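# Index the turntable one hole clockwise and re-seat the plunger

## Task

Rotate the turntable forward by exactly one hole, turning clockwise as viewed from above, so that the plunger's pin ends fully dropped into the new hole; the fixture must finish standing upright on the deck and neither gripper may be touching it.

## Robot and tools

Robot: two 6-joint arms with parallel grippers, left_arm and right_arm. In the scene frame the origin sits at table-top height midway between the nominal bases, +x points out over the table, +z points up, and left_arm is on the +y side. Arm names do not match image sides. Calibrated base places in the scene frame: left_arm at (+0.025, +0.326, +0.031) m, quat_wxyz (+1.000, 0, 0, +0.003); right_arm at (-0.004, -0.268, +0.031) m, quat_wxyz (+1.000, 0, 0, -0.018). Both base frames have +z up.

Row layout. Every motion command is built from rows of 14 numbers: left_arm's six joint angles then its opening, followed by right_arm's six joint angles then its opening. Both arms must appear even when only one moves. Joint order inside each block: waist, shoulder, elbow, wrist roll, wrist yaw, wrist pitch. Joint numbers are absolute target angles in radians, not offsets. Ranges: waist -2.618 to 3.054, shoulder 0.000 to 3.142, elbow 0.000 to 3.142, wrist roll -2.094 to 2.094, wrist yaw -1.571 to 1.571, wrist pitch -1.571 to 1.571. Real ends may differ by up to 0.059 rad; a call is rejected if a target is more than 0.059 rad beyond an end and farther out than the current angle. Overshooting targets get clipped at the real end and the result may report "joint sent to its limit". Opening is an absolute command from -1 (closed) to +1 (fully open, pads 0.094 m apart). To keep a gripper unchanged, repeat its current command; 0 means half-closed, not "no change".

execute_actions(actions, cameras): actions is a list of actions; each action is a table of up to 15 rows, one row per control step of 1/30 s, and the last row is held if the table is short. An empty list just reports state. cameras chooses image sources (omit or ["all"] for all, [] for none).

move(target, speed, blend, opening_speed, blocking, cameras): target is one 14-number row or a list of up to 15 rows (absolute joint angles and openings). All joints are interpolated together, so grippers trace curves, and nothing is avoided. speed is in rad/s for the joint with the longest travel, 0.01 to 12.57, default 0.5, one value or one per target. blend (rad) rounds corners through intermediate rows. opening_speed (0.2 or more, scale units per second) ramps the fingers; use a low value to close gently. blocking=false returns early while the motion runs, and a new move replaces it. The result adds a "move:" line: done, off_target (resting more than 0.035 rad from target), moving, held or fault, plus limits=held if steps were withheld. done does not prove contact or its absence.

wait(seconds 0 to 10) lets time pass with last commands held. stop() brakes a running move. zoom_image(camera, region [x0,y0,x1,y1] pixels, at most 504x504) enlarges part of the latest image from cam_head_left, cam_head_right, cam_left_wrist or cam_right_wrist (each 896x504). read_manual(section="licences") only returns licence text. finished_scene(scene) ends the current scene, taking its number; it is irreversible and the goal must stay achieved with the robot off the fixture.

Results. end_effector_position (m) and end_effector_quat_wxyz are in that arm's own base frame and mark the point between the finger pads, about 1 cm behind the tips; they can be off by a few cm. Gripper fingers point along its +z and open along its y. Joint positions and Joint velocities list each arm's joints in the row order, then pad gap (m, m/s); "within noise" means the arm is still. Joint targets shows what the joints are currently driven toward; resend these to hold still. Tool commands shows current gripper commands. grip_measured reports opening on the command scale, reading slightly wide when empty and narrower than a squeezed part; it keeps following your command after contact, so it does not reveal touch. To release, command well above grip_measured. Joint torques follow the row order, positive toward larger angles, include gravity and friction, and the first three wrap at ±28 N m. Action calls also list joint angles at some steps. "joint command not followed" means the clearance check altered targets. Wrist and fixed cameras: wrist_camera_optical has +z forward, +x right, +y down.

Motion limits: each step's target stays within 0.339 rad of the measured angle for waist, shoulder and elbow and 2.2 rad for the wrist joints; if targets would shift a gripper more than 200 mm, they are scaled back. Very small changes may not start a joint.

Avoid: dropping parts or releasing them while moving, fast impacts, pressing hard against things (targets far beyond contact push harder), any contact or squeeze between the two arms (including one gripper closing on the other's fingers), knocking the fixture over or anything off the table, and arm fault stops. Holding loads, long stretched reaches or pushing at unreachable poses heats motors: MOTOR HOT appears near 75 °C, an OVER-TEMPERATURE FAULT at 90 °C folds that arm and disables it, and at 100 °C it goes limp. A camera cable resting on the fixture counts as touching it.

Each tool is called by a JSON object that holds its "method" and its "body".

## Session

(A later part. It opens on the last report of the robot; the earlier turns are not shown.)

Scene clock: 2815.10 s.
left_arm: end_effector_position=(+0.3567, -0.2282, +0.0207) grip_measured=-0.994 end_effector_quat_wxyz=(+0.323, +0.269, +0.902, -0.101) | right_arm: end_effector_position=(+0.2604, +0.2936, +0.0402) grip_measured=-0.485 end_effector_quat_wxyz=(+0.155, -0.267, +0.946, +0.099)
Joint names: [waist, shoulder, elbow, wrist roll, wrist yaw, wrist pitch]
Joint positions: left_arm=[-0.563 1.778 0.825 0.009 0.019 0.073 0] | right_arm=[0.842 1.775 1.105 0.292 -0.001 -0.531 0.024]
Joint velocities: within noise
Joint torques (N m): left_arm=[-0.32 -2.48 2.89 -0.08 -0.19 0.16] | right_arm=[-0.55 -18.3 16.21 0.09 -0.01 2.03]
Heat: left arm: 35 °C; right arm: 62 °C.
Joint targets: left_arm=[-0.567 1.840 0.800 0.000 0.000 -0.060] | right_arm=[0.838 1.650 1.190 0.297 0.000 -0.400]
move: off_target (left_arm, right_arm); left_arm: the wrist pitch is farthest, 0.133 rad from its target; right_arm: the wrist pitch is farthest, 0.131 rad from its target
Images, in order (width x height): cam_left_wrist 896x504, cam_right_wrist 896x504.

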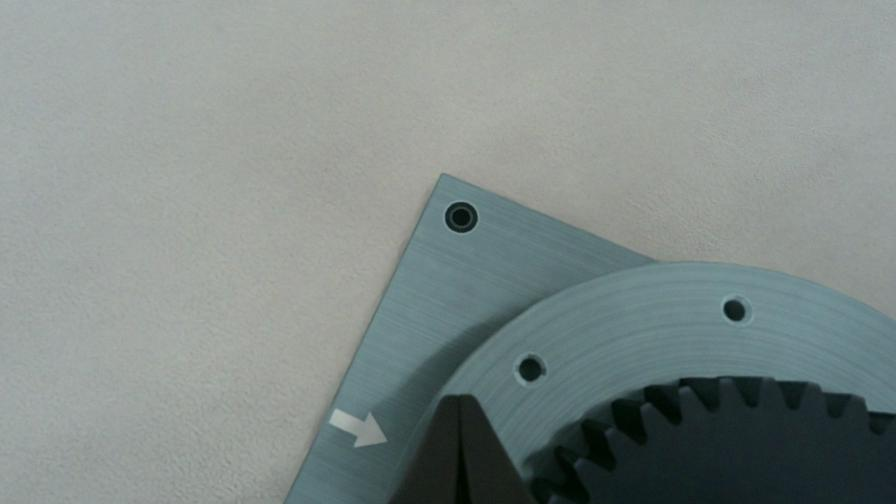

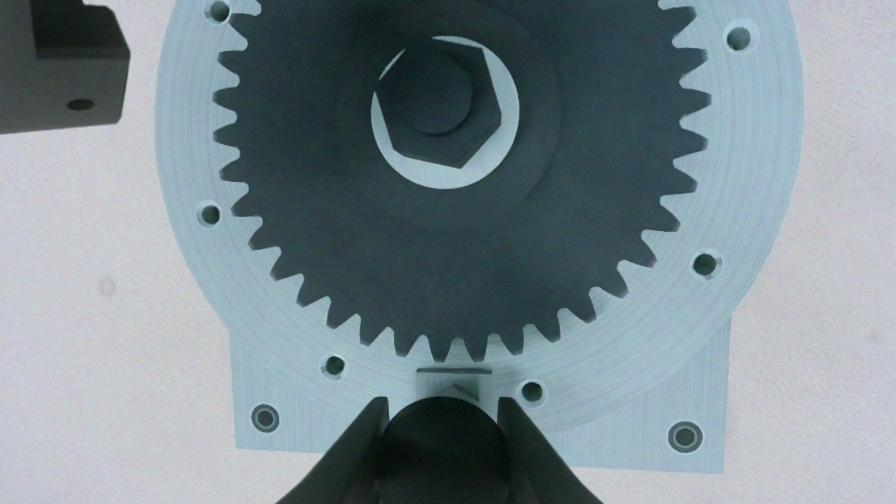

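{"method": "move", "body": {"target": [[-0.567, 1.72, 0.869, 0, 0, 0.0, -1.0, 0.838, 1.65, 1.19, 0.297, 0, -0.40, -0.95], [-0.567, 1.655, 0.785, 0, 0, -0.03, -1.0, 0.838, 1.65, 1.19, 0.297, 0, -0.40, -0.95]], "speed": [0.3, 0.3], "cameras": ["cam_right_wrist", "cam_left_wrist"]}}

Scene clock: 2841.37 s.
left_arm: end_effector_position=(+0.3598, -0.2299, +0.0248) grip_measured=-0.994 end_effector_quat_wxyz=(+0.328, +0.268, +0.900, -0.102) | right_arm: end_effector_position=(+0.2604, +0.2936, +0.0402) grip_measured=-0.485 end_effector_quat_wxyz=(+0.155, -0.267, +0.946, +0.099)
Joint names: [waist, shoulder, elbow, wrist roll, wrist yaw, wrist pitch]
Joint positions: left_arm=[-0.563 1.776 0.836 0.009 0.018 0.071 0] | right_arm=[0.842 1.775 1.105 0.292 -0.001 -0.531 0.024]
Joint velocities: within noise
Joint torques (N m): left_arm=[-0.02 -8.18 4.72 0.02 0 1.65] | right_arm=[-0.47 -18.36 16.23 0.08 -0.01 2.02]
Heat: left arm: 34 °C; right arm: 60 °C.
Joint targets: left_arm=[-0.563 1.776 0.835 0.009 0.019 0.068] | right_arm=[0.838 1.650 1.190 0.297 0.000 -0.400]
move: held (left_arm; a check stopped the path), off_target (right_arm); path passed 0 of 2 targets; limits=held; left_arm: the shoulder is farthest, 0.121 rad from its target; right_arm: the wrist pitch is farthest, 0.131 rad from its target
joint command not followed: on one or more control steps a check withheld the commanded joint targets of the left arm, and it was not sent them on those steps.
cause: the commanded joint targets, or the way to them, would bring a part of the robot too close to another arm (this arm's wrist (the part past the wrist pitch) and the right arm's wrist camera, at the place that arm is still heading or pushing toward).
Images, in order (width x height): cam_left_wrist 896x504, cam_right_wrist 896x504.

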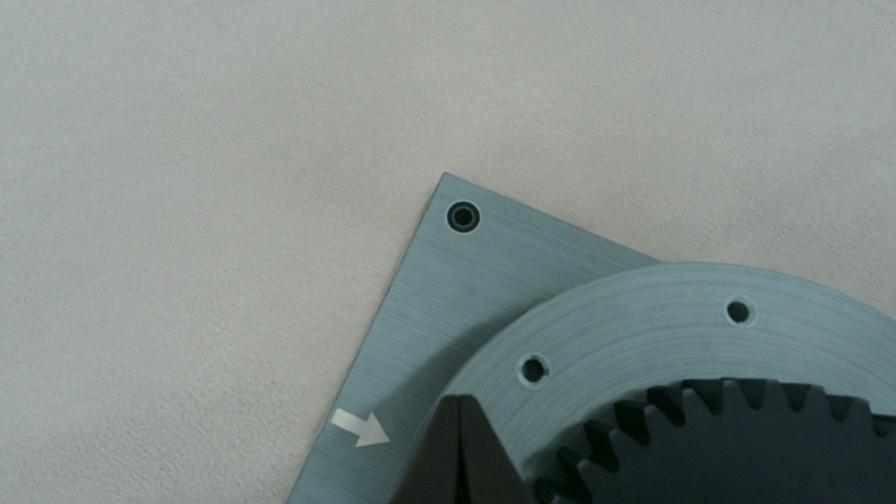

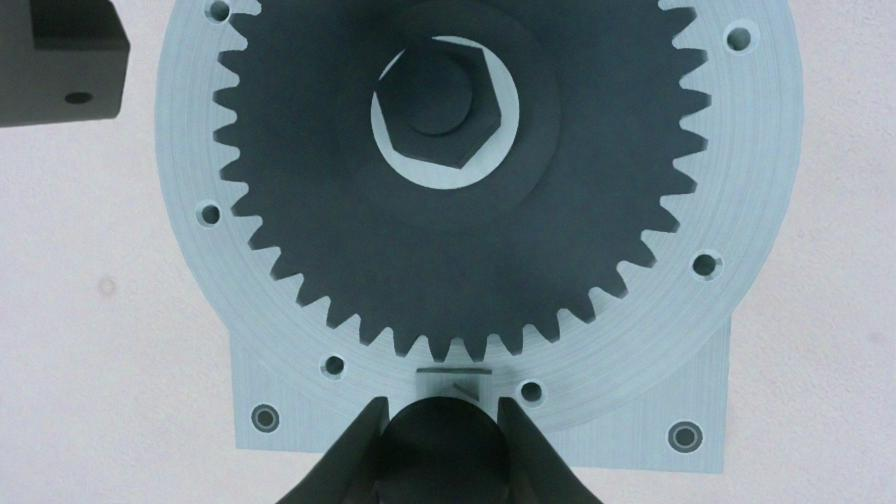

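{"method": "move", "body": {"target": [[-0.50, 1.75, 0.85, 0, 0, 0.05, -1.0, 0.838, 1.65, 1.19, 0.297, 0, -0.40, -0.95], [-0.45, 1.68, 0.80, 0, 0, -0.02, -1.0, 0.838, 1.65, 1.19, 0.297, 0, -0.40, -0.95]], "speed": [0.3, 0.3], "cameras": ["cam_right_wrist"]}}

Scene clock: 2852.90 s.
left_arm: end_effector_position=(+0.3697, -0.1806, +0.0337) grip_measured=-0.994 end_effector_quat_wxyz=(+0.322, +0.217, +0.918, -0.076) | right_arm: end_effector_position=(+0.2604, +0.2936, +0.0402) grip_measured=-0.485 end_effector_quat_wxyz=(+0.155, -0.267, +0.946, +0.099)
Joint names: [waist, shoulder, elbow, wrist roll, wrist yaw, wrist pitch]
Joint positions: left_arm=[-0.454 1.705 0.816 0.009 0.006 -0.007 0] | right_arm=[0.842 1.775 1.105 0.292 -0.001 -0.531 0.024]
Joint velocities: within noise
Joint torques (N m): left_arm=[0.29 -10.1 3.64 -0.09 -0.06 1.47] | right_arm=[-0.51 -18.35 16.23 0.08 0 2.02]
Heat: left arm: 35 °C; right arm: 60 °C.
Joint targets: left_arm=[-0.450 1.680 0.800 0.000 0.000 -0.020] | right_arm=[0.838 1.650 1.190 0.297 0.000 -0.400]
move: off_target (right_arm); right_arm: the wrist pitch is farthest, 0.131 rad from its target
Images, in order (width x height): cam_right_wrist 896x504.

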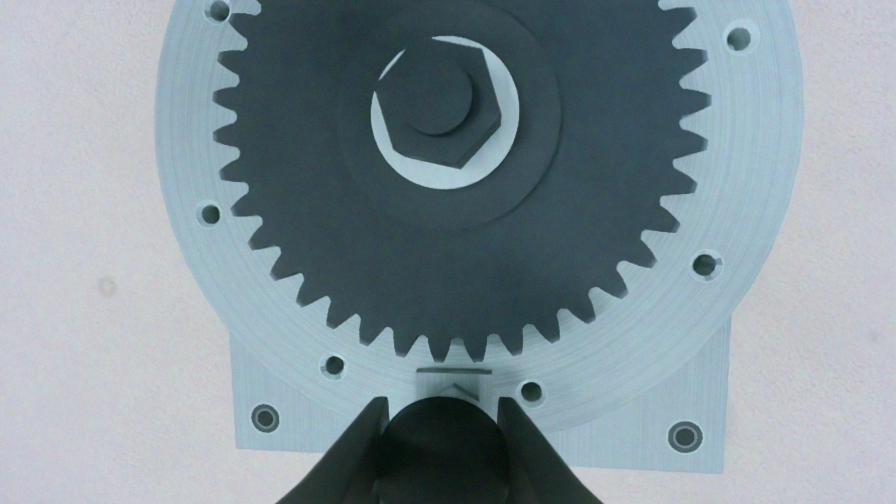

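{"method": "move", "body": {"target": [[-0.45, 1.655, 0.765, 0, 0, 0.0, -1.0, 0.838, 1.65, 1.19, 0.297, 0, -0.40, -0.95], [-0.567, 1.67, 0.765, 0, 0, 0.0, -1.0, 0.838, 1.65, 1.19, 0.297, 0, -0.40, -0.95], [-0.567, 1.767, 0.686, 0, 0, -0.229, -1.0, 0.838, 1.65, 1.19, 0.297, 0, -0.40, -0.95]], "speed": [0.3, 0.3, 0.25], "cameras": ["cam_right_wrist"]}}

Scene clock: 2865.40 s.
left_arm: end_effector_position=(+0.3302, -0.2090, +0.0183) grip_measured=-0.994 end_effector_quat_wxyz=(+0.297, +0.270, +0.912, -0.087) | right_arm: end_effector_position=(+0.2604, +0.2936, +0.0402) grip_measured=-0.485 end_effector_quat_wxyz=(+0.155, -0.267, +0.946, +0.099)
Joint names: [waist, shoulder, elbow, wrist roll, wrist yaw, wrist pitch]
Joint positions: left_arm=[-0.565 1.688 0.754 0.009 0.004 -0.008 0] | right_arm=[0.842 1.775 1.105 0.292 -0.001 -0.531 0.024]
Joint velocities: within noise
Joint torques (N m): left_arm=[-0.17 -0.12 -0.32 -0.1 -0.04 -0.98] | right_arm=[-0.47 -18.39 16.21 0.09 -0.01 2.03]
Heat: left arm: 36 °C; right arm: 60 °C.
Joint targets: left_arm=[-0.567 1.767 0.686 0.000 0.000 -0.229] | right_arm=[0.838 1.650 1.190 0.297 0.000 -0.400]
move: off_target (left_arm, right_arm); left_arm: the wrist pitch is farthest, 0.221 rad from its target; right_arm: the wrist pitch is farthest, 0.131 rad from its target
Images, in order (width x height): cam_right_wrist 896x504.

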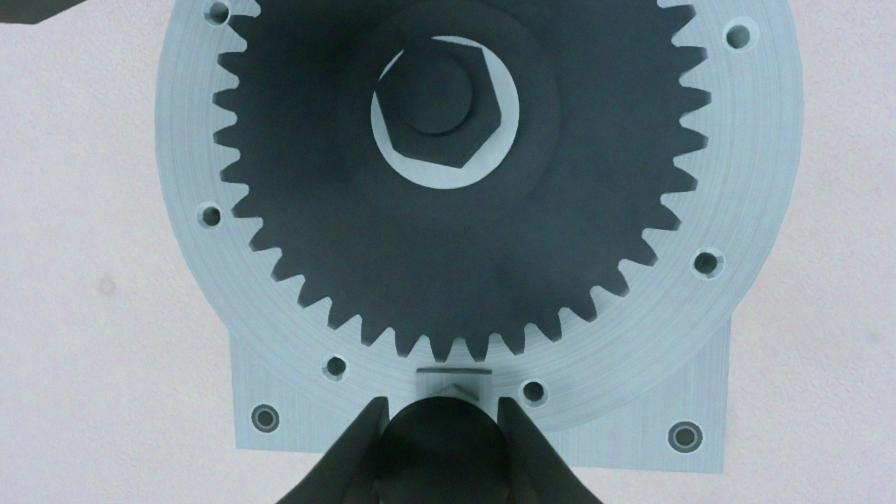

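{"method": "move", "body": {"target": [-0.567, 1.812, 0.757, 0, 0, -0.124, -1.0, 0.838, 1.65, 1.19, 0.297, 0, -0.40, -0.95], "speed": 0.15, "cameras": ["cam_right_wrist"]}}

Scene clock: 2885.20 s.
left_arm: end_effector_position=(+0.3462, -0.2201, +0.0194) grip_measured=-0.994 end_effector_quat_wxyz=(+0.314, +0.269, +0.906, -0.094) | right_arm: end_effector_position=(+0.2604, +0.2936, +0.0402) grip_measured=-0.485 end_effector_quat_wxyz=(+0.155, -0.267, +0.946, +0.099)
Joint names: [waist, shoulder, elbow, wrist roll, wrist yaw, wrist pitch]
Joint positions: left_arm=[-0.565 1.742 0.794 0.009 0.008 0.045 0] | right_arm=[0.842 1.775 1.105 0.292 -0.001 -0.531 0.024]
Joint velocities: within noise
Joint torques (N m): left_arm=[-0.17 -1.44 1.96 -0.08 -0.07 -0.31] | right_arm=[-0.47 -18.35 16.23 0.08 -0.01 2.03]
Heat: left arm: 34 °C; right arm: 60 °C.
Joint targets: left_arm=[-0.567 1.812 0.757 0.000 0.000 -0.124] | right_arm=[0.838 1.650 1.190 0.297 0.000 -0.400]
move: off_target (left_arm, right_arm); left_arm: the wrist pitch is farthest, 0.169 rad from its target; right_arm: the wrist pitch is farthest, 0.131 rad from its target
Images, in order (width x height): cam_right_wrist 896x504.

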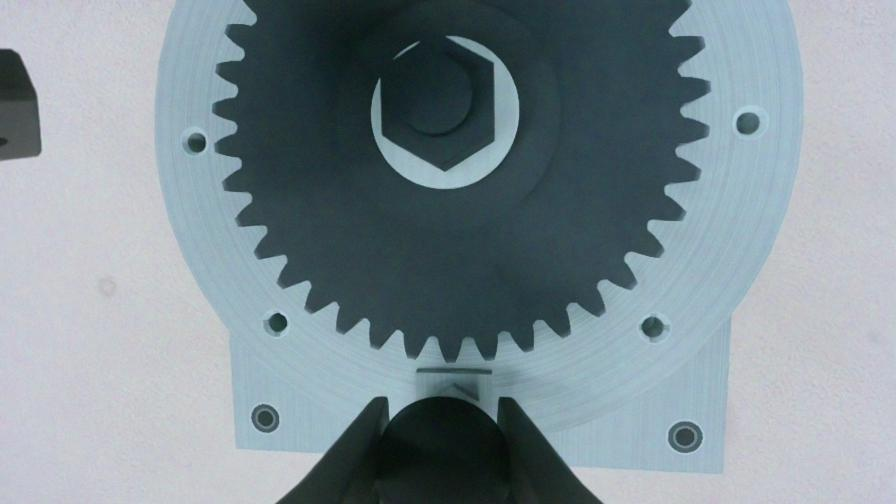

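{"method": "move", "body": {"target": [-0.567, 1.812, 0.757, 0, 0, -0.124, -1.0, 0.836, 1.81, 1.09, 0.297, 0, -0.53, -0.95], "speed": 0.15, "cameras": ["cam_right_wrist"]}}

{"method": "zoom_image", "body": {"camera": "cam_right_wrist", "region": [330, 280, 554, 504]}}

Scene clock: 2896.93 s.
left_arm: end_effector_position=(+0.3465, -0.2203, +0.0194) grip_measured=-0.994 end_effector_quat_wxyz=(+0.314, +0.269, +0.906, -0.094) | right_arm: end_effector_position=(+0.2586, +0.2917, +0.0321) grip_measured=-0.485 end_effector_quat_wxyz=(+0.146, -0.268, +0.948, +0.094)
Joint names: [waist, shoulder, elbow, wrist roll, wrist yaw, wrist pitch]
Joint positions: left_arm=[-0.565 1.743 0.794 0.009 0.008 0.047 0] | right_arm=[0.842 1.794 1.101 0.292 -0.001 -0.53 0.024]
Joint velocities: within noise
Joint torques (N m): left_arm=[-0.1 -1.61 1.98 -0.08 -0.08 -0.33] | right_arm=[-0.68 -7.16 6.67 0.09 0 0.82]
Heat: left arm: 34 °C; right arm: 60 °C.
Joint targets: left_arm=[-0.567 1.812 0.757 0.000 0.000 -0.124] | right_arm=[0.836 1.810 1.090 0.297 0.000 -0.530]
move: off_target (left_arm); left_arm: the wrist pitch is farthest, 0.171 rad from its target
Images, in order (width x height): cam_right_wrist 896x504.

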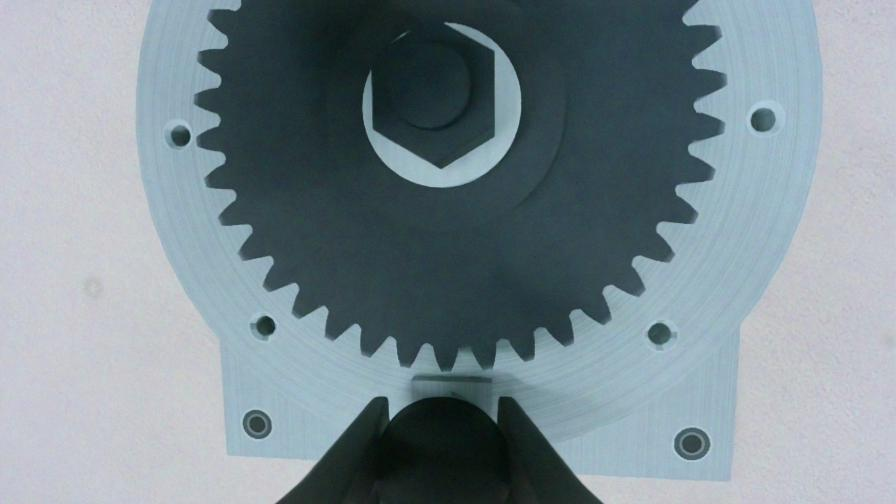

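Scaled by 2.250 from the camera's 896x504 image, which has a finer 1280x720 frame.

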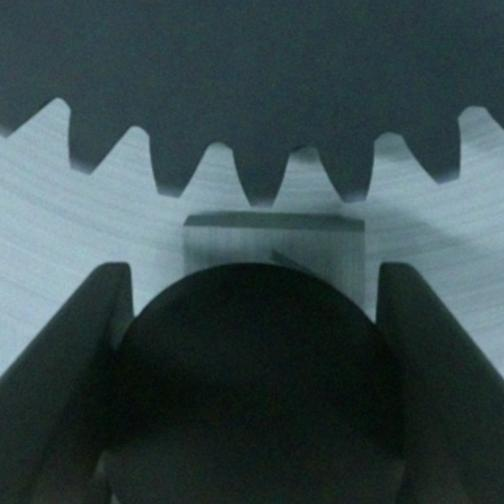

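{"method": "move", "body": {"target": [[-0.50, 1.72, 0.80, 0, 0, 0.05, -1.0, 0.836, 1.80, 1.095, 0.297, 0, -0.53, -0.95], [-0.42, 1.62, 0.82, 0, 0, -0.07, -1.0, 0.836, 1.80, 1.095, 0.297, 0, -0.53, -0.95], [-0.35, 1.61, 0.95, 0, 0, -0.11, -1.0, 0.836, 1.80, 1.095, 0.297, 0, -0.53, 0.1]], "speed": 0.3, "opening_speed": 0.8, "cameras": ["cam_right_wrist"]}}

{"method": "zoom_image", "body": {"camera": "cam_right_wrist", "region": [330, 280, 554, 504]}}

Scene clock: 2990.67 s.
left_arm: end_effector_position=(+0.4069, -0.1501, +0.0877) grip_measured=-0.994 end_effector_quat_wxyz=(+0.366, +0.168, +0.913, -0.066) | right_arm: end_effector_position=(+0.2586, +0.2917, +0.0321) grip_measured=+0.098 end_effector_quat_wxyz=(+0.146, -0.268, +0.948, +0.094)
Joint names: [waist, shoulder, elbow, wrist roll, wrist yaw, wrist pitch]
Joint positions: left_arm=[-0.354 1.637 0.925 0.008 0.005 -0.097 0] | right_arm=[0.842 1.794 1.101 0.292 -0.001 -0.53 0.052]
Joint velocities: within noise
Joint torques (N m): left_arm=[0.29 -10.24 7.32 -0.08 -0.05 1.6] | right_arm=[-0.72 -7.8 7.12 0.08 -0.01 0.82]
Heat: left arm: 34 °C; right arm: 54 °C.
Joint targets: left_arm=[-0.350 1.610 0.950 0.000 0.000 -0.110] | right_arm=[0.836 1.800 1.095 0.297 0.000 -0.530]
move: done
Images, in order (width x height): cam_right_wrist 896x504.

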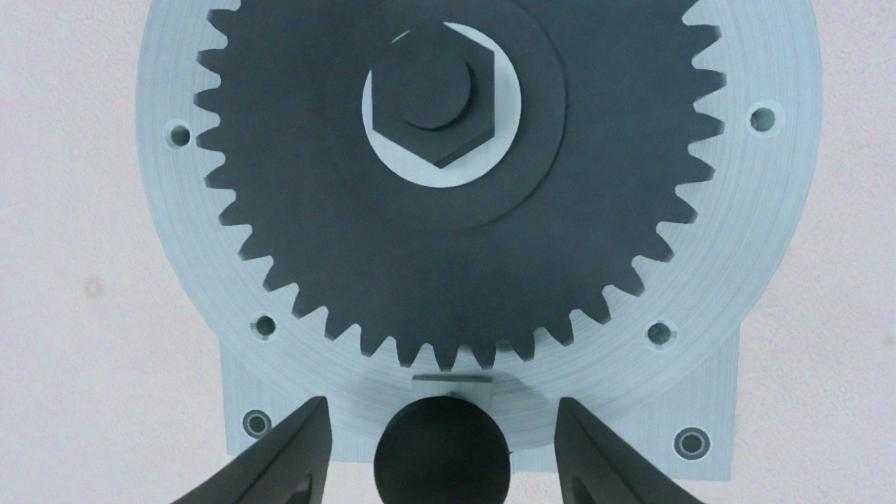

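Scaled by 2.250 from the camera's 896x504 image, which has a finer 1280x720 frame.

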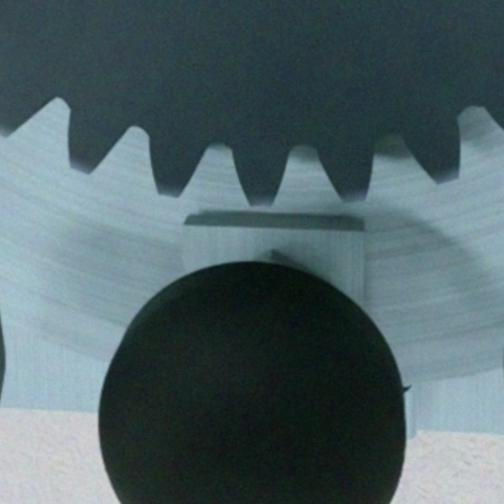

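{"method": "move", "body": {"target": [-0.35, 1.61, 0.95, 0, 0, -0.11, -1.0, 0.836, 1.63, 1.18, 0.297, 0, -0.74, 0.1], "speed": 0.4, "cameras": ["cam_right_wrist", "cam_head_left", "cam_head_right"]}}

{"method": "zoom_image", "body": {"camera": "cam_right_wrist", "region": [340, 180, 540, 380]}}

{"method": "zoom_image", "body": {"camera": "cam_head_left", "region": [380, 260, 500, 370]}}

Scene clock: 3010.97 s.
left_arm: end_effector_position=(+0.4069, -0.1500, +0.0877) grip_measured=-0.994 end_effector_quat_wxyz=(+0.366, +0.168, +0.913, -0.066) | right_arm: end_effector_position=(+0.2467, +0.2783, +0.0884) grip_measured=+0.098 end_effector_quat_wxyz=(+0.150, -0.268, +0.947, +0.096)
Joint names: [waist, shoulder, elbow, wrist roll, wrist yaw, wrist pitch]
Joint positions: left_arm=[-0.354 1.637 0.925 0.008 0.005 -0.097 0] | right_arm=[0.842 1.647 1.163 0.292 -0.001 -0.729 0.052]
Joint velocities: within noise
Joint torques (N m): left_arm=[0.25 -10.21 7.31 -0.08 -0.06 1.6] | right_arm=[-0.62 -8.7 9.81 0.08 -0.01 0.74]
Heat: left arm: 36 °C; right arm: 54 °C.
Joint targets: left_arm=[-0.350 1.610 0.950 0.000 0.000 -0.110] | right_arm=[0.836 1.630 1.180 0.297 0.000 -0.740]
move: done
Images, in order (width x height): cam_head_left 896x504, cam_head_right 896x504, cam_right_wrist 896x504.

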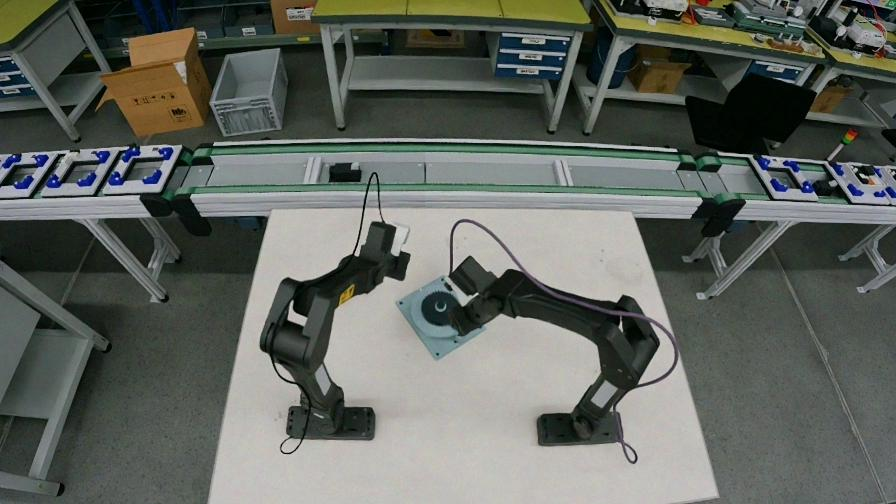

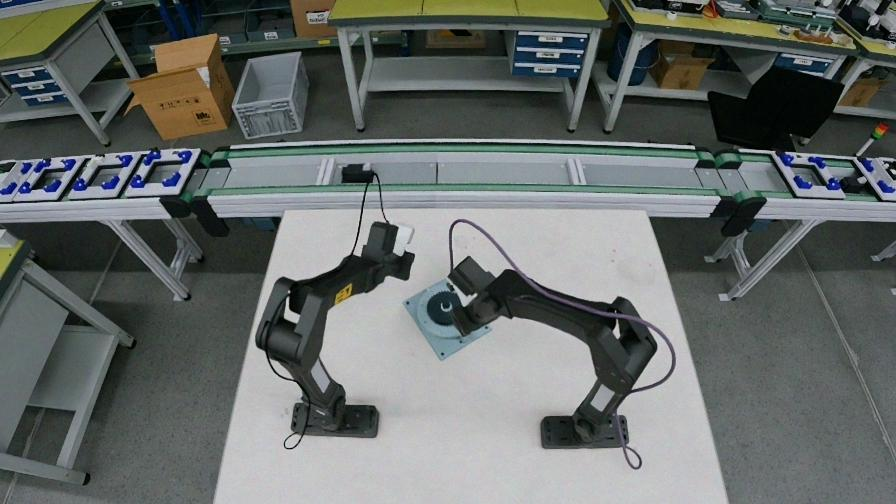

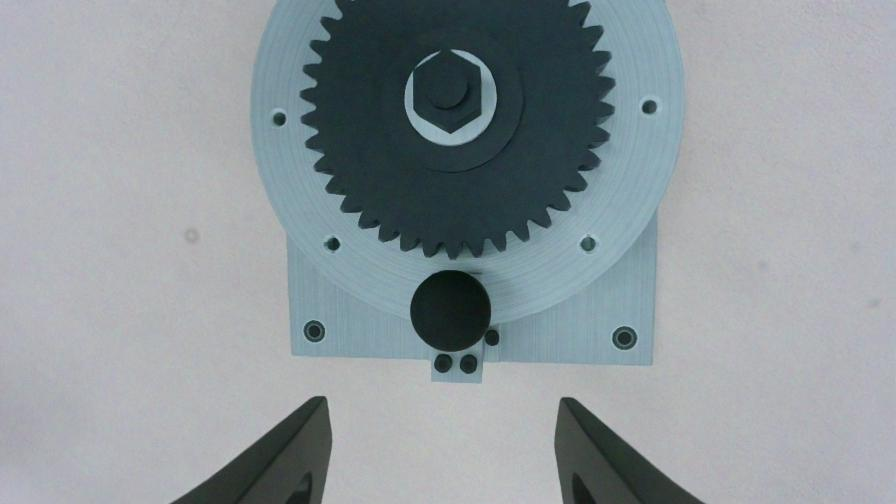

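Scaled by 2.520 from the camera's 896x504 image, which has a finer 1280x720 frame.

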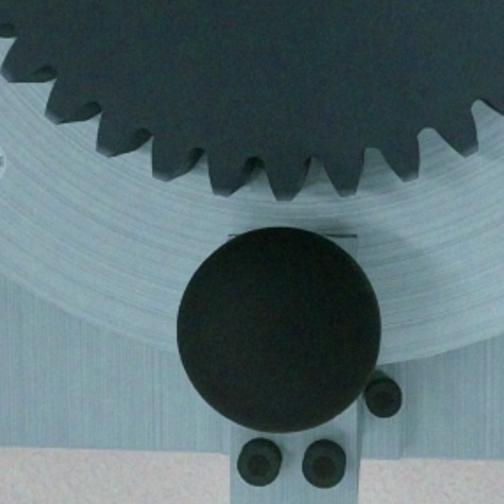

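Scaled by 4.200 from the camera's 896x504 image, which has a finer 1280x720 frame.

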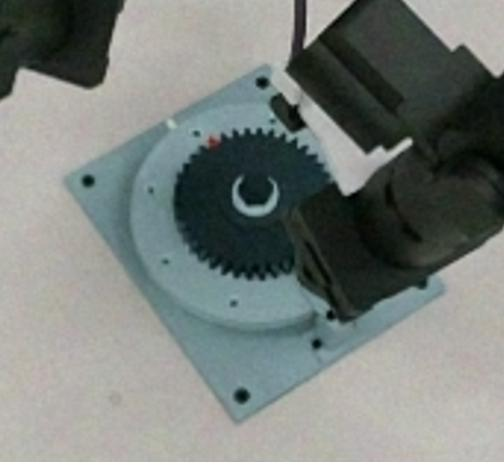

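{"method": "move", "body": {"target": [[-0.1, 1.545, 0.25, 0, 0, 1.2, -1.0, 0.5, 1.5, 0.9, 0.0, 0, 0.2, 0.1], [0.0, 1.54, 0.19, 0, 0, 1.32, -1.0, -0.036, 1.53, 0.193, 0.0, 0, 1.24, 0.1]], "speed": 0.8, "blend": 0.2, "cameras": ["cam_head_left", "cam_head_right"]}}

{"method": "zoom_image", "body": {"camera": "cam_head_left", "region": [380, 260, 500, 370]}}

{"method": "zoom_image", "body": {"camera": "cam_head_right", "region": [390, 260, 510, 370]}}

Scene clock: 3055.43 s.
left_arm: end_effector_position=(+0.3758, -0.0025, +0.1413) grip_measured=-0.994 end_effector_quat_wxyz=(+0.686, +0.007, +0.727, -0.001) | right_arm: end_effector_position=(+0.3727, -0.0095, +0.1310) grip_measured=+0.098 end_effector_quat_wxyz=(+0.667, +0.013, +0.745, -0.007)
Joint names: [waist, shoulder, elbow, wrist roll, wrist yaw, wrist pitch]
Joint positions: left_arm=[-0.007 1.561 0.202 0.008 0.004 1.302 0] | right_arm=[-0.029 1.531 0.199 0.007 -0.001 1.222 0.052]
Joint velocities: within noise
Joint torques (N m): left_arm=[0.58 -6.6 2.63 -0.07 -0.05 2.41] | right_arm=[-0.79 -4.3 5.29 -0.04 0.01 1.93]
Heat: left arm: 37 °C; right arm: 53 °C.
Joint targets: left_arm=[0.000 1.540 0.190 0.000 0.000 1.320] | right_arm=[-0.036 1.530 0.193 0.000 0.000 1.240]
move: done
Images, in order (width x height): cam_head_left 896x504, cam_head_right 896x504.

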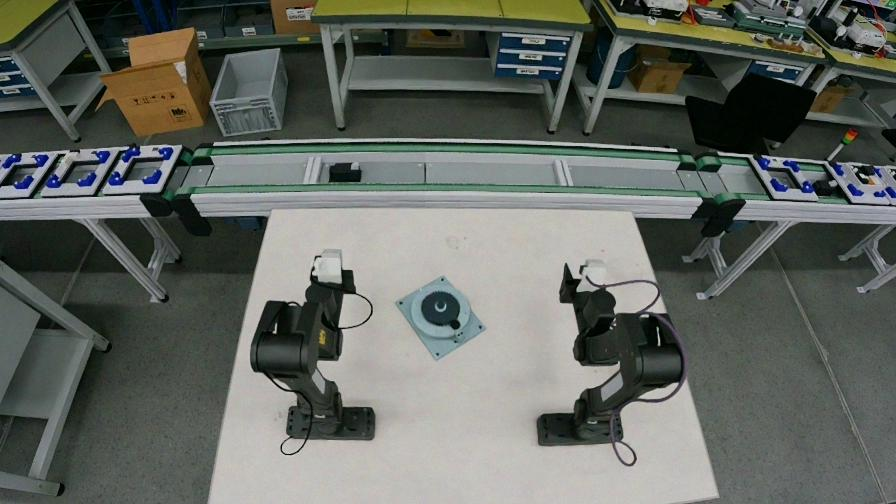

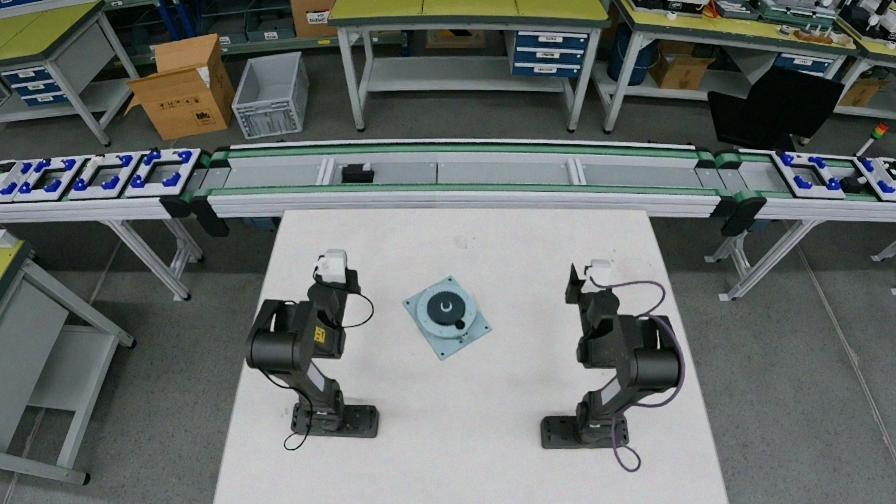

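Scaled by 4.200 from the camera's 896x504 image, which has a finer 1280x720 frame.

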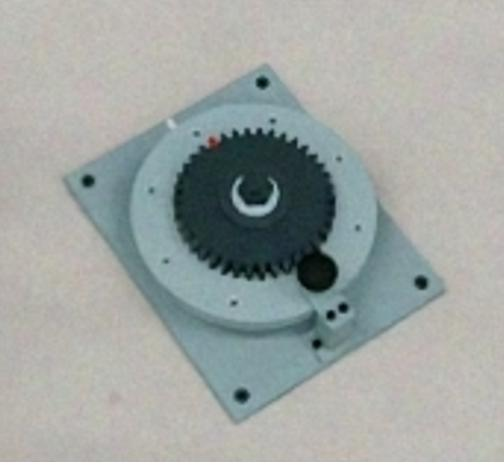

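Scaled by 4.200 from the camera's 896x504 image, which has a finer 1280x720 frame.

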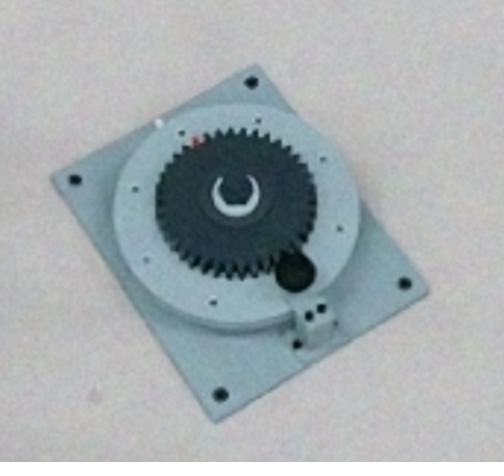

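{"method": "move", "body": {"target": [[-0.3, 1.7, 1.4, 0, 0, -0.6, 1, -0.036, 1.53, 0.193, 0.0, 0, 1.24, 0.1], [-0.634, 1.798, 1.836, 0, 0, -1.172, 1, -0.036, 1.53, 0.193, 0.0, 0, 1.24, 0.1]], "speed": 0.8, "blend": 0.2, "cameras": ["cam_left_wrist"]}}

{"method": "zoom_image", "body": {"camera": "cam_left_wrist", "region": [310, 180, 680, 504]}}

Scene clock: 3101.97 s.
left_arm: end_effector_position=(+0.3415, -0.2525, +0.2191) grip_measured=+0.998 end_effector_quat_wxyz=(+0.208, +0.310, +0.925, -0.070) | right_arm: end_effector_position=(+0.3727, -0.0095, +0.1312) grip_measured=+0.098 end_effector_quat_wxyz=(+0.667, +0.013, +0.745, -0.007)
Joint names: [waist, shoulder, elbow, wrist roll, wrist yaw, wrist pitch]
Joint positions: left_arm=[-0.637 1.781 1.809 0.008 0.004 -1.156 0.094] | right_arm=[-0.029 1.531 0.199 0.007 -0.001 1.223 0.052]
Joint velocities: within noise
Joint torques (N m): left_arm=[0.25 -7.5 7.49 -0.09 -0.03 1.07] | right_arm=[-0.75 -4.4 5.33 -0.05 -0.01 1.93]
Heat: left arm: 34 °C; right arm: 50 °C.
Joint targets: left_arm=[-0.634 1.798 1.836 0.000 0.000 -1.172] | right_arm=[-0.036 1.530 0.193 0.000 0.000 1.240]
move: done
Images, in order (width x height): cam_left_wrist 896x504.

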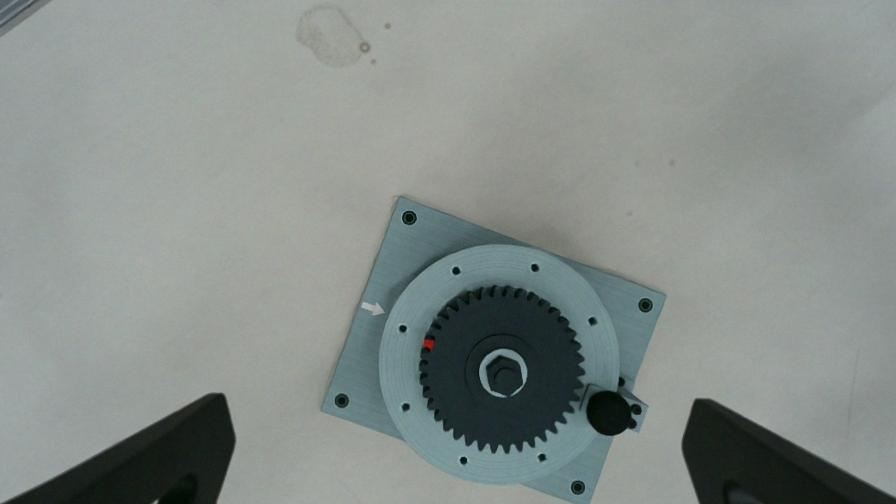

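Scaled by 1.362 from the camera's 896x504 image, which has a finer 1280x720 frame.

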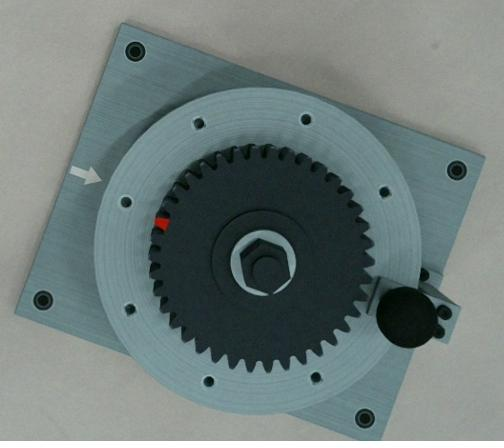

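{"method": "move", "body": {"target": [[-0.45, 1.65, 1.1, 0, 0, -0.3, -1.0, 0.5, 1.5, 0.9, 0.15, 0, 0.2, 0.1], [-0.45, 1.55, 0.85, 0, 0, -0.15, -1.0, 0.838, 1.63, 1.18, 0.297, 0, -0.74, 0.1]], "speed": 0.9, "blend": 0.15, "cameras": ["cam_right_wrist"]}}

{"method": "zoom_image", "body": {"camera": "cam_right_wrist", "region": [340, 180, 540, 380]}}

Scene clock: 3199.40 s.
left_arm: end_effector_position=(+0.3627, -0.1768, +0.0738) grip_measured=-0.994 end_effector_quat_wxyz=(+0.326, +0.216, +0.917, -0.076) | right_arm: end_effector_position=(+0.2477, +0.2743, +0.0959) grip_measured=+0.098 end_effector_quat_wxyz=(+0.159, -0.265, +0.946, +0.100)
Joint names: [waist, shoulder, elbow, wrist roll, wrist yaw, wrist pitch]
Joint positions: left_arm=[-0.455 1.582 0.864 0.008 0.004 -0.171 0] | right_arm=[0.833 1.615 1.153 0.288 0 -0.73 0.052]
Joint velocities: within noise
Joint torques (N m): left_arm=[0.34 -10.03 4.29 -0.08 -0.04 1.91] | right_arm=[0.39 -5.98 10.84 0.12 -0.04 0.79]
Heat: left arm: 35 °C; right arm: 47 °C.
Joint targets: left_arm=[-0.450 1.550 0.850 0.000 0.000 -0.150] | right_arm=[0.838 1.630 1.180 0.297 0.000 -0.740]
move: done
Images, in order (width x height): cam_right_wrist 896x504.

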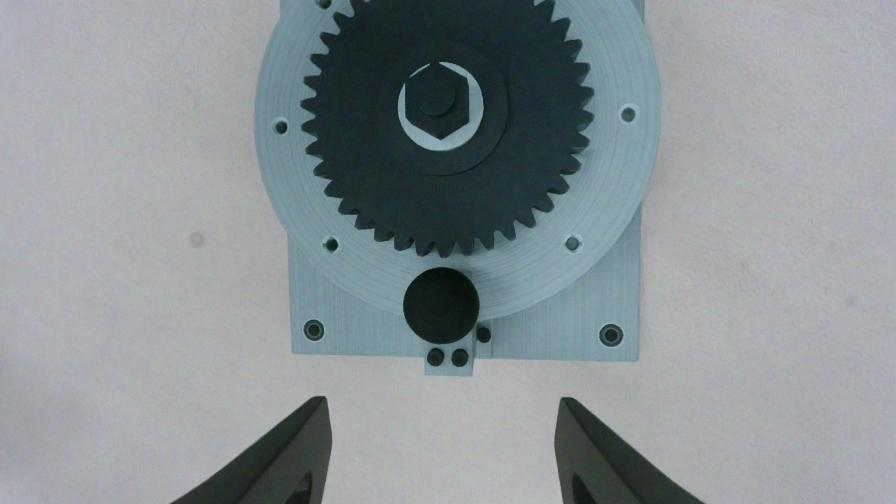

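Scaled by 2.520 from the camera's 896x504 image, which has a finer 1280x720 frame.

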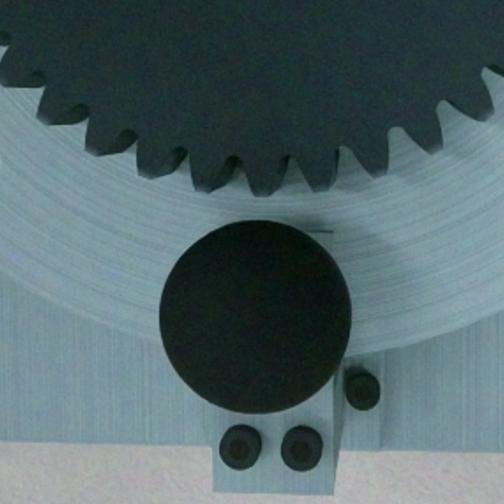

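{"method": "move", "body": {"target": [[-0.567, 1.66, 0.86, 0, 0, -0.09, -1.0, 0.836, 1.809, 1.097, 0.297, 0, -0.522, 0.1], [-0.567, 1.66, 0.86, 0, 0, -0.09, -1.0, 0.836, 1.809, 1.097, 0.297, 0, -0.522, -0.9]], "speed": 0.4, "opening_speed": 1.0, "cameras": ["cam_right_wrist", "cam_left_wrist"]}}

Scene clock: 3229.10 s.
left_arm: end_effector_position=(+0.3483, -0.2195, +0.0576) grip_measured=-0.994 end_effector_quat_wxyz=(+0.319, +0.266, +0.905, -0.092) | right_arm: end_effector_position=(+0.2586, +0.2915, +0.0301) grip_measured=-0.488 end_effector_quat_wxyz=(+0.141, -0.268, +0.948, +0.097)
Joint names: [waist, shoulder, elbow, wrist roll, wrist yaw, wrist pitch]
Joint positions: left_arm=[-0.563 1.648 0.864 0.008 0.003 -0.111 0] | right_arm=[0.836 1.8 1.102 0.289 -0.014 -0.529 0.024]
Joint velocities: within noise
Joint torques (N m): left_arm=[-0.31 -6.31 4.83 -0.07 -0.03 1.89] | right_arm=[-0.1 -7.71 7.23 0.11 0.11 0.89]
Heat: left arm: 36 °C; right arm: 48 °C.
Joint targets: left_arm=[-0.567 1.660 0.860 0.000 0.000 -0.090] | right_arm=[0.836 1.809 1.097 0.297 0.000 -0.522]
move: done
Images, in order (width x height): cam_left_wrist 896x504, cam_right_wrist 896x504.

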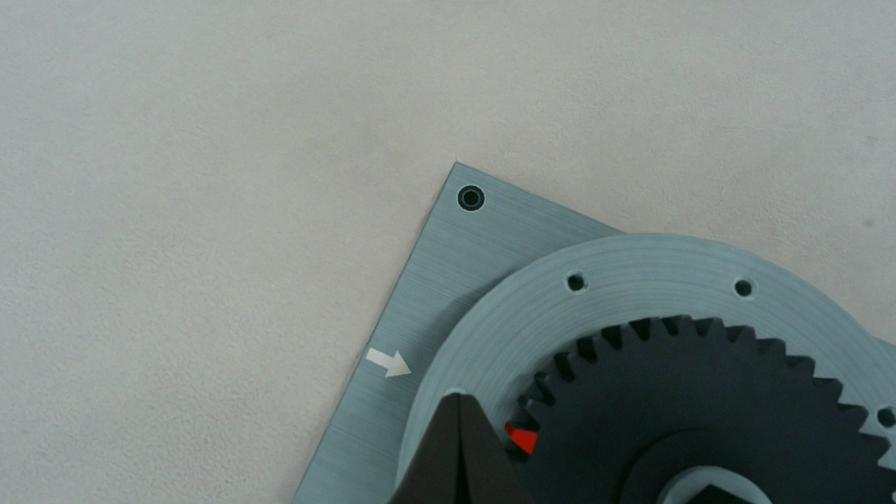

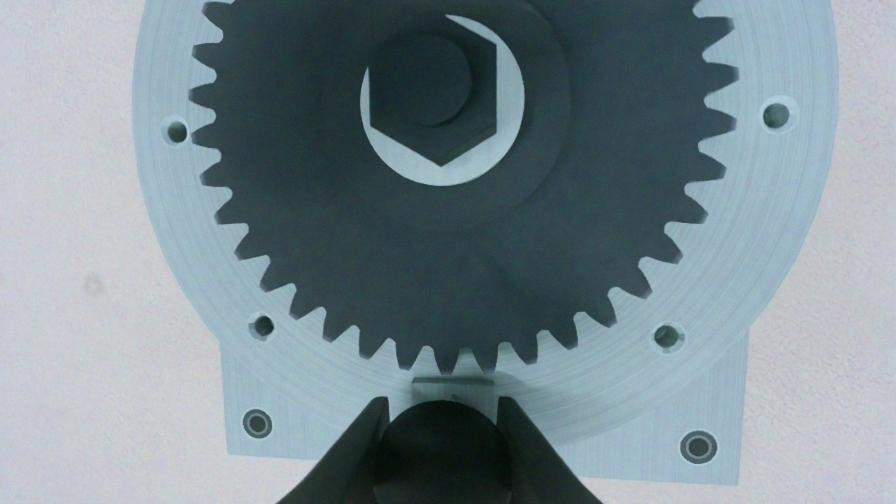

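{"method": "move", "body": {"target": [[-0.567, 1.8366, 0.741, 0, 0, -0.166, -1.0, 0.836, 1.73, 1.14, 0.297, 0, -0.46, -0.95], [-0.567, 1.8366, 0.741, 0, 0, -0.166, -1.0, 0.836, 1.65, 1.19, 0.297, 0, -0.40, -0.95]], "speed": [0.35, 0.25], "cameras": ["cam_right_wrist"]}}

{"method": "move", "body": {"target": [-0.567, 1.69, 0.595, 0, 0, -0.28, -1.0, 0.836, 1.65, 1.19, 0.297, 0, -0.40, -0.95], "speed": 0.2, "cameras": ["cam_right_wrist", "cam_left_wrist"]}}

Scene clock: 3238.60 s.
left_arm: end_effector_position=(+0.3493, -0.2207, +0.0179) grip_measured=-0.994 end_effector_quat_wxyz=(+0.313, +0.267, +0.907, -0.092) | right_arm: end_effector_position=(+0.2604, +0.2935, +0.0383) grip_measured=-0.488 end_effector_quat_wxyz=(+0.151, -0.267, +0.946, +0.103)
Joint names: [waist, shoulder, elbow, wrist roll, wrist yaw, wrist pitch]
Joint positions: left_arm=[-0.563 1.757 0.807 0.008 0.006 0.043 0] | right_arm=[0.836 1.779 1.102 0.289 -0.014 -0.525 0.024]
Joint velocities: within noise
Joint torques (N m): left_arm=[-0.29 -0.72 -0.14 -0.07 -0.05 -0.78] | right_arm=[-0.12 -18.66 16.51 0.1 0.12 1.98]
Heat: left arm: 35 °C; right arm: 49 °C.
Joint targets: left_arm=[-0.567 1.837 0.741 0.000 0.000 -0.166] | right_arm=[0.836 1.650 1.190 0.297 0.000 -0.400]
move: off_target (left_arm, right_arm); left_arm: the wrist pitch is farthest, 0.209 rad from its target; right_arm: the shoulder is farthest, 0.129 rad from its target
Images, in order (width x height): cam_right_wrist 896x504.

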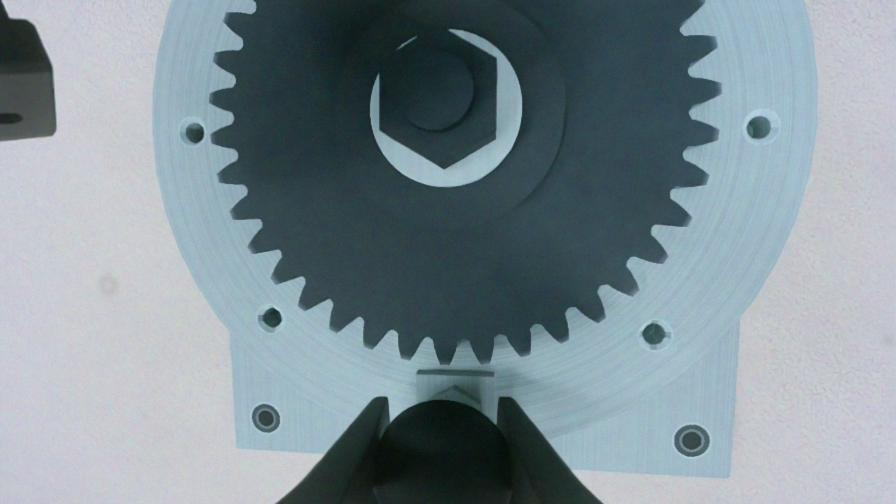

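Scene clock: 3239.80 s.
left_arm: end_effector_position=(+0.3130, -0.1956, +0.0150) grip_measured=-0.994 end_effector_quat_wxyz=(+0.295, +0.267, +0.913, -0.082) | right_arm: end_effector_position=(+0.2604, +0.2935, +0.0383) grip_measured=-0.488 end_effector_quat_wxyz=(+0.151, -0.267, +0.946, +0.103)
Joint names: [waist, shoulder, elbow, wrist roll, wrist yaw, wrist pitch]
Joint positions: left_arm=[-0.563 1.623 0.667 0.008 -0.004 0.008 0] | right_arm=[0.836 1.779 1.102 0.289 -0.014 -0.525 0.024]
Joint velocities: within noise
Joint torques (N m): left_arm=[-0.31 -0.43 -0.68 -0.07 0.03 -1.8] | right_arm=[-0.03 -18.71 16.5 0.11 0.12 2]
Heat: left arm: 35 °C; right arm: 49 °C.
Joint targets: left_arm=[-0.567 1.690 0.595 0.000 0.000 -0.280] | right_arm=[0.836 1.650 1.190 0.297 0.000 -0.400]
move: off_target (left_arm, right_arm); left_arm: the wrist pitch is farthest, 0.288 rad from its target; right_arm: the shoulder is farthest, 0.129 rad from its target
Images, in order (width x height): cam_left_wrist 896x504, cam_right_wrist 896x504.

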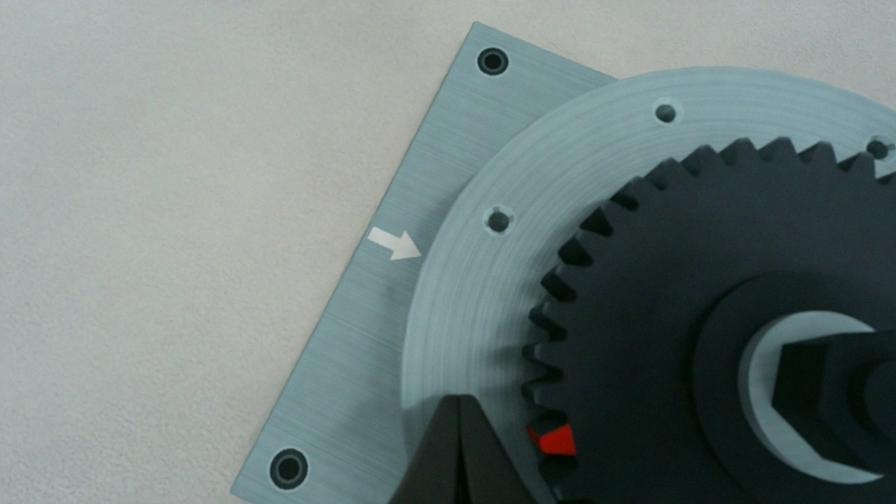

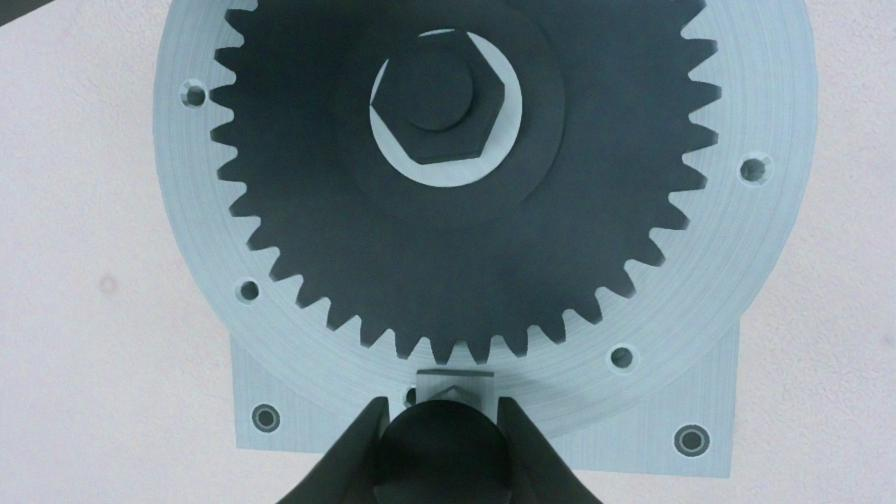

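{"method": "move", "body": {"target": [[-0.567, 1.55, 0.74, 0, 0, -0.13, -1.0, 0.836, 1.65, 1.19, 0.297, 0, -0.40, -0.95], [-0.567, 1.60, 0.80, 0, 0, -0.12, -1.0, 0.836, 1.65, 1.19, 0.297, 0, -0.40, -0.95], [-0.567, 1.767, 0.686, 0, 0, -0.229, -1.0, 0.836, 1.65, 1.19, 0.297, 0, -0.40, -0.95], [-0.567, 1.713, 0.618, 0, 0, -0.262, -1.0, 0.836, 1.65, 1.19, 0.297, 0, -0.40, -0.95]], "speed": [0.35, 0.35, 0.35, 0.2], "cameras": ["cam_right_wrist"]}}

Scene clock: 3264.43 s.
left_arm: end_effector_position=(+0.3176, -0.1995, +0.0157) grip_measured=-0.994 end_effector_quat_wxyz=(+0.295, +0.268, +0.913, -0.084) | right_arm: end_effector_position=(+0.2604, +0.2935, +0.0383) grip_measured=-0.488 end_effector_quat_wxyz=(+0.151, -0.267, +0.946, +0.103)
Joint names: [waist, shoulder, elbow, wrist roll, wrist yaw, wrist pitch]
Joint positions: left_arm=[-0.563 1.642 0.692 0.008 0.001 0.004 0] | right_arm=[0.836 1.779 1.102 0.289 -0.014 -0.525 0.024]
Joint velocities: within noise
Joint torques (N m): left_arm=[-0.31 -0.32 -0.77 -0.08 -0.02 -1.52] | right_arm=[-0.08 -18.63 16.44 0.11 0.13 1.99]
Heat: left arm: 33 °C; right arm: 58 °C.
Joint targets: left_arm=[-0.567 1.713 0.618 0.000 0.000 -0.262] | right_arm=[0.836 1.650 1.190 0.297 0.000 -0.400]
move: off_target (left_arm, right_arm); left_arm: the wrist pitch is farthest, 0.266 rad from its target; right_arm: the shoulder is farthest, 0.129 rad from its target
Images, in order (width x height): cam_right_wrist 896x504.

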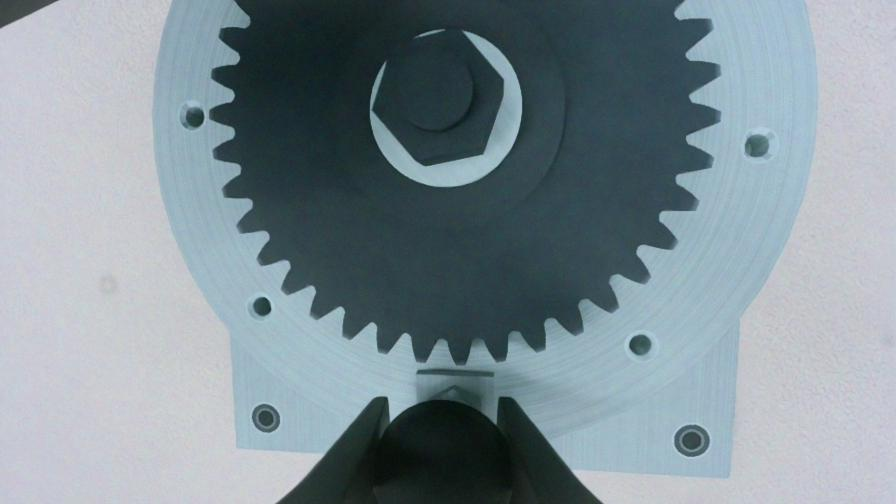

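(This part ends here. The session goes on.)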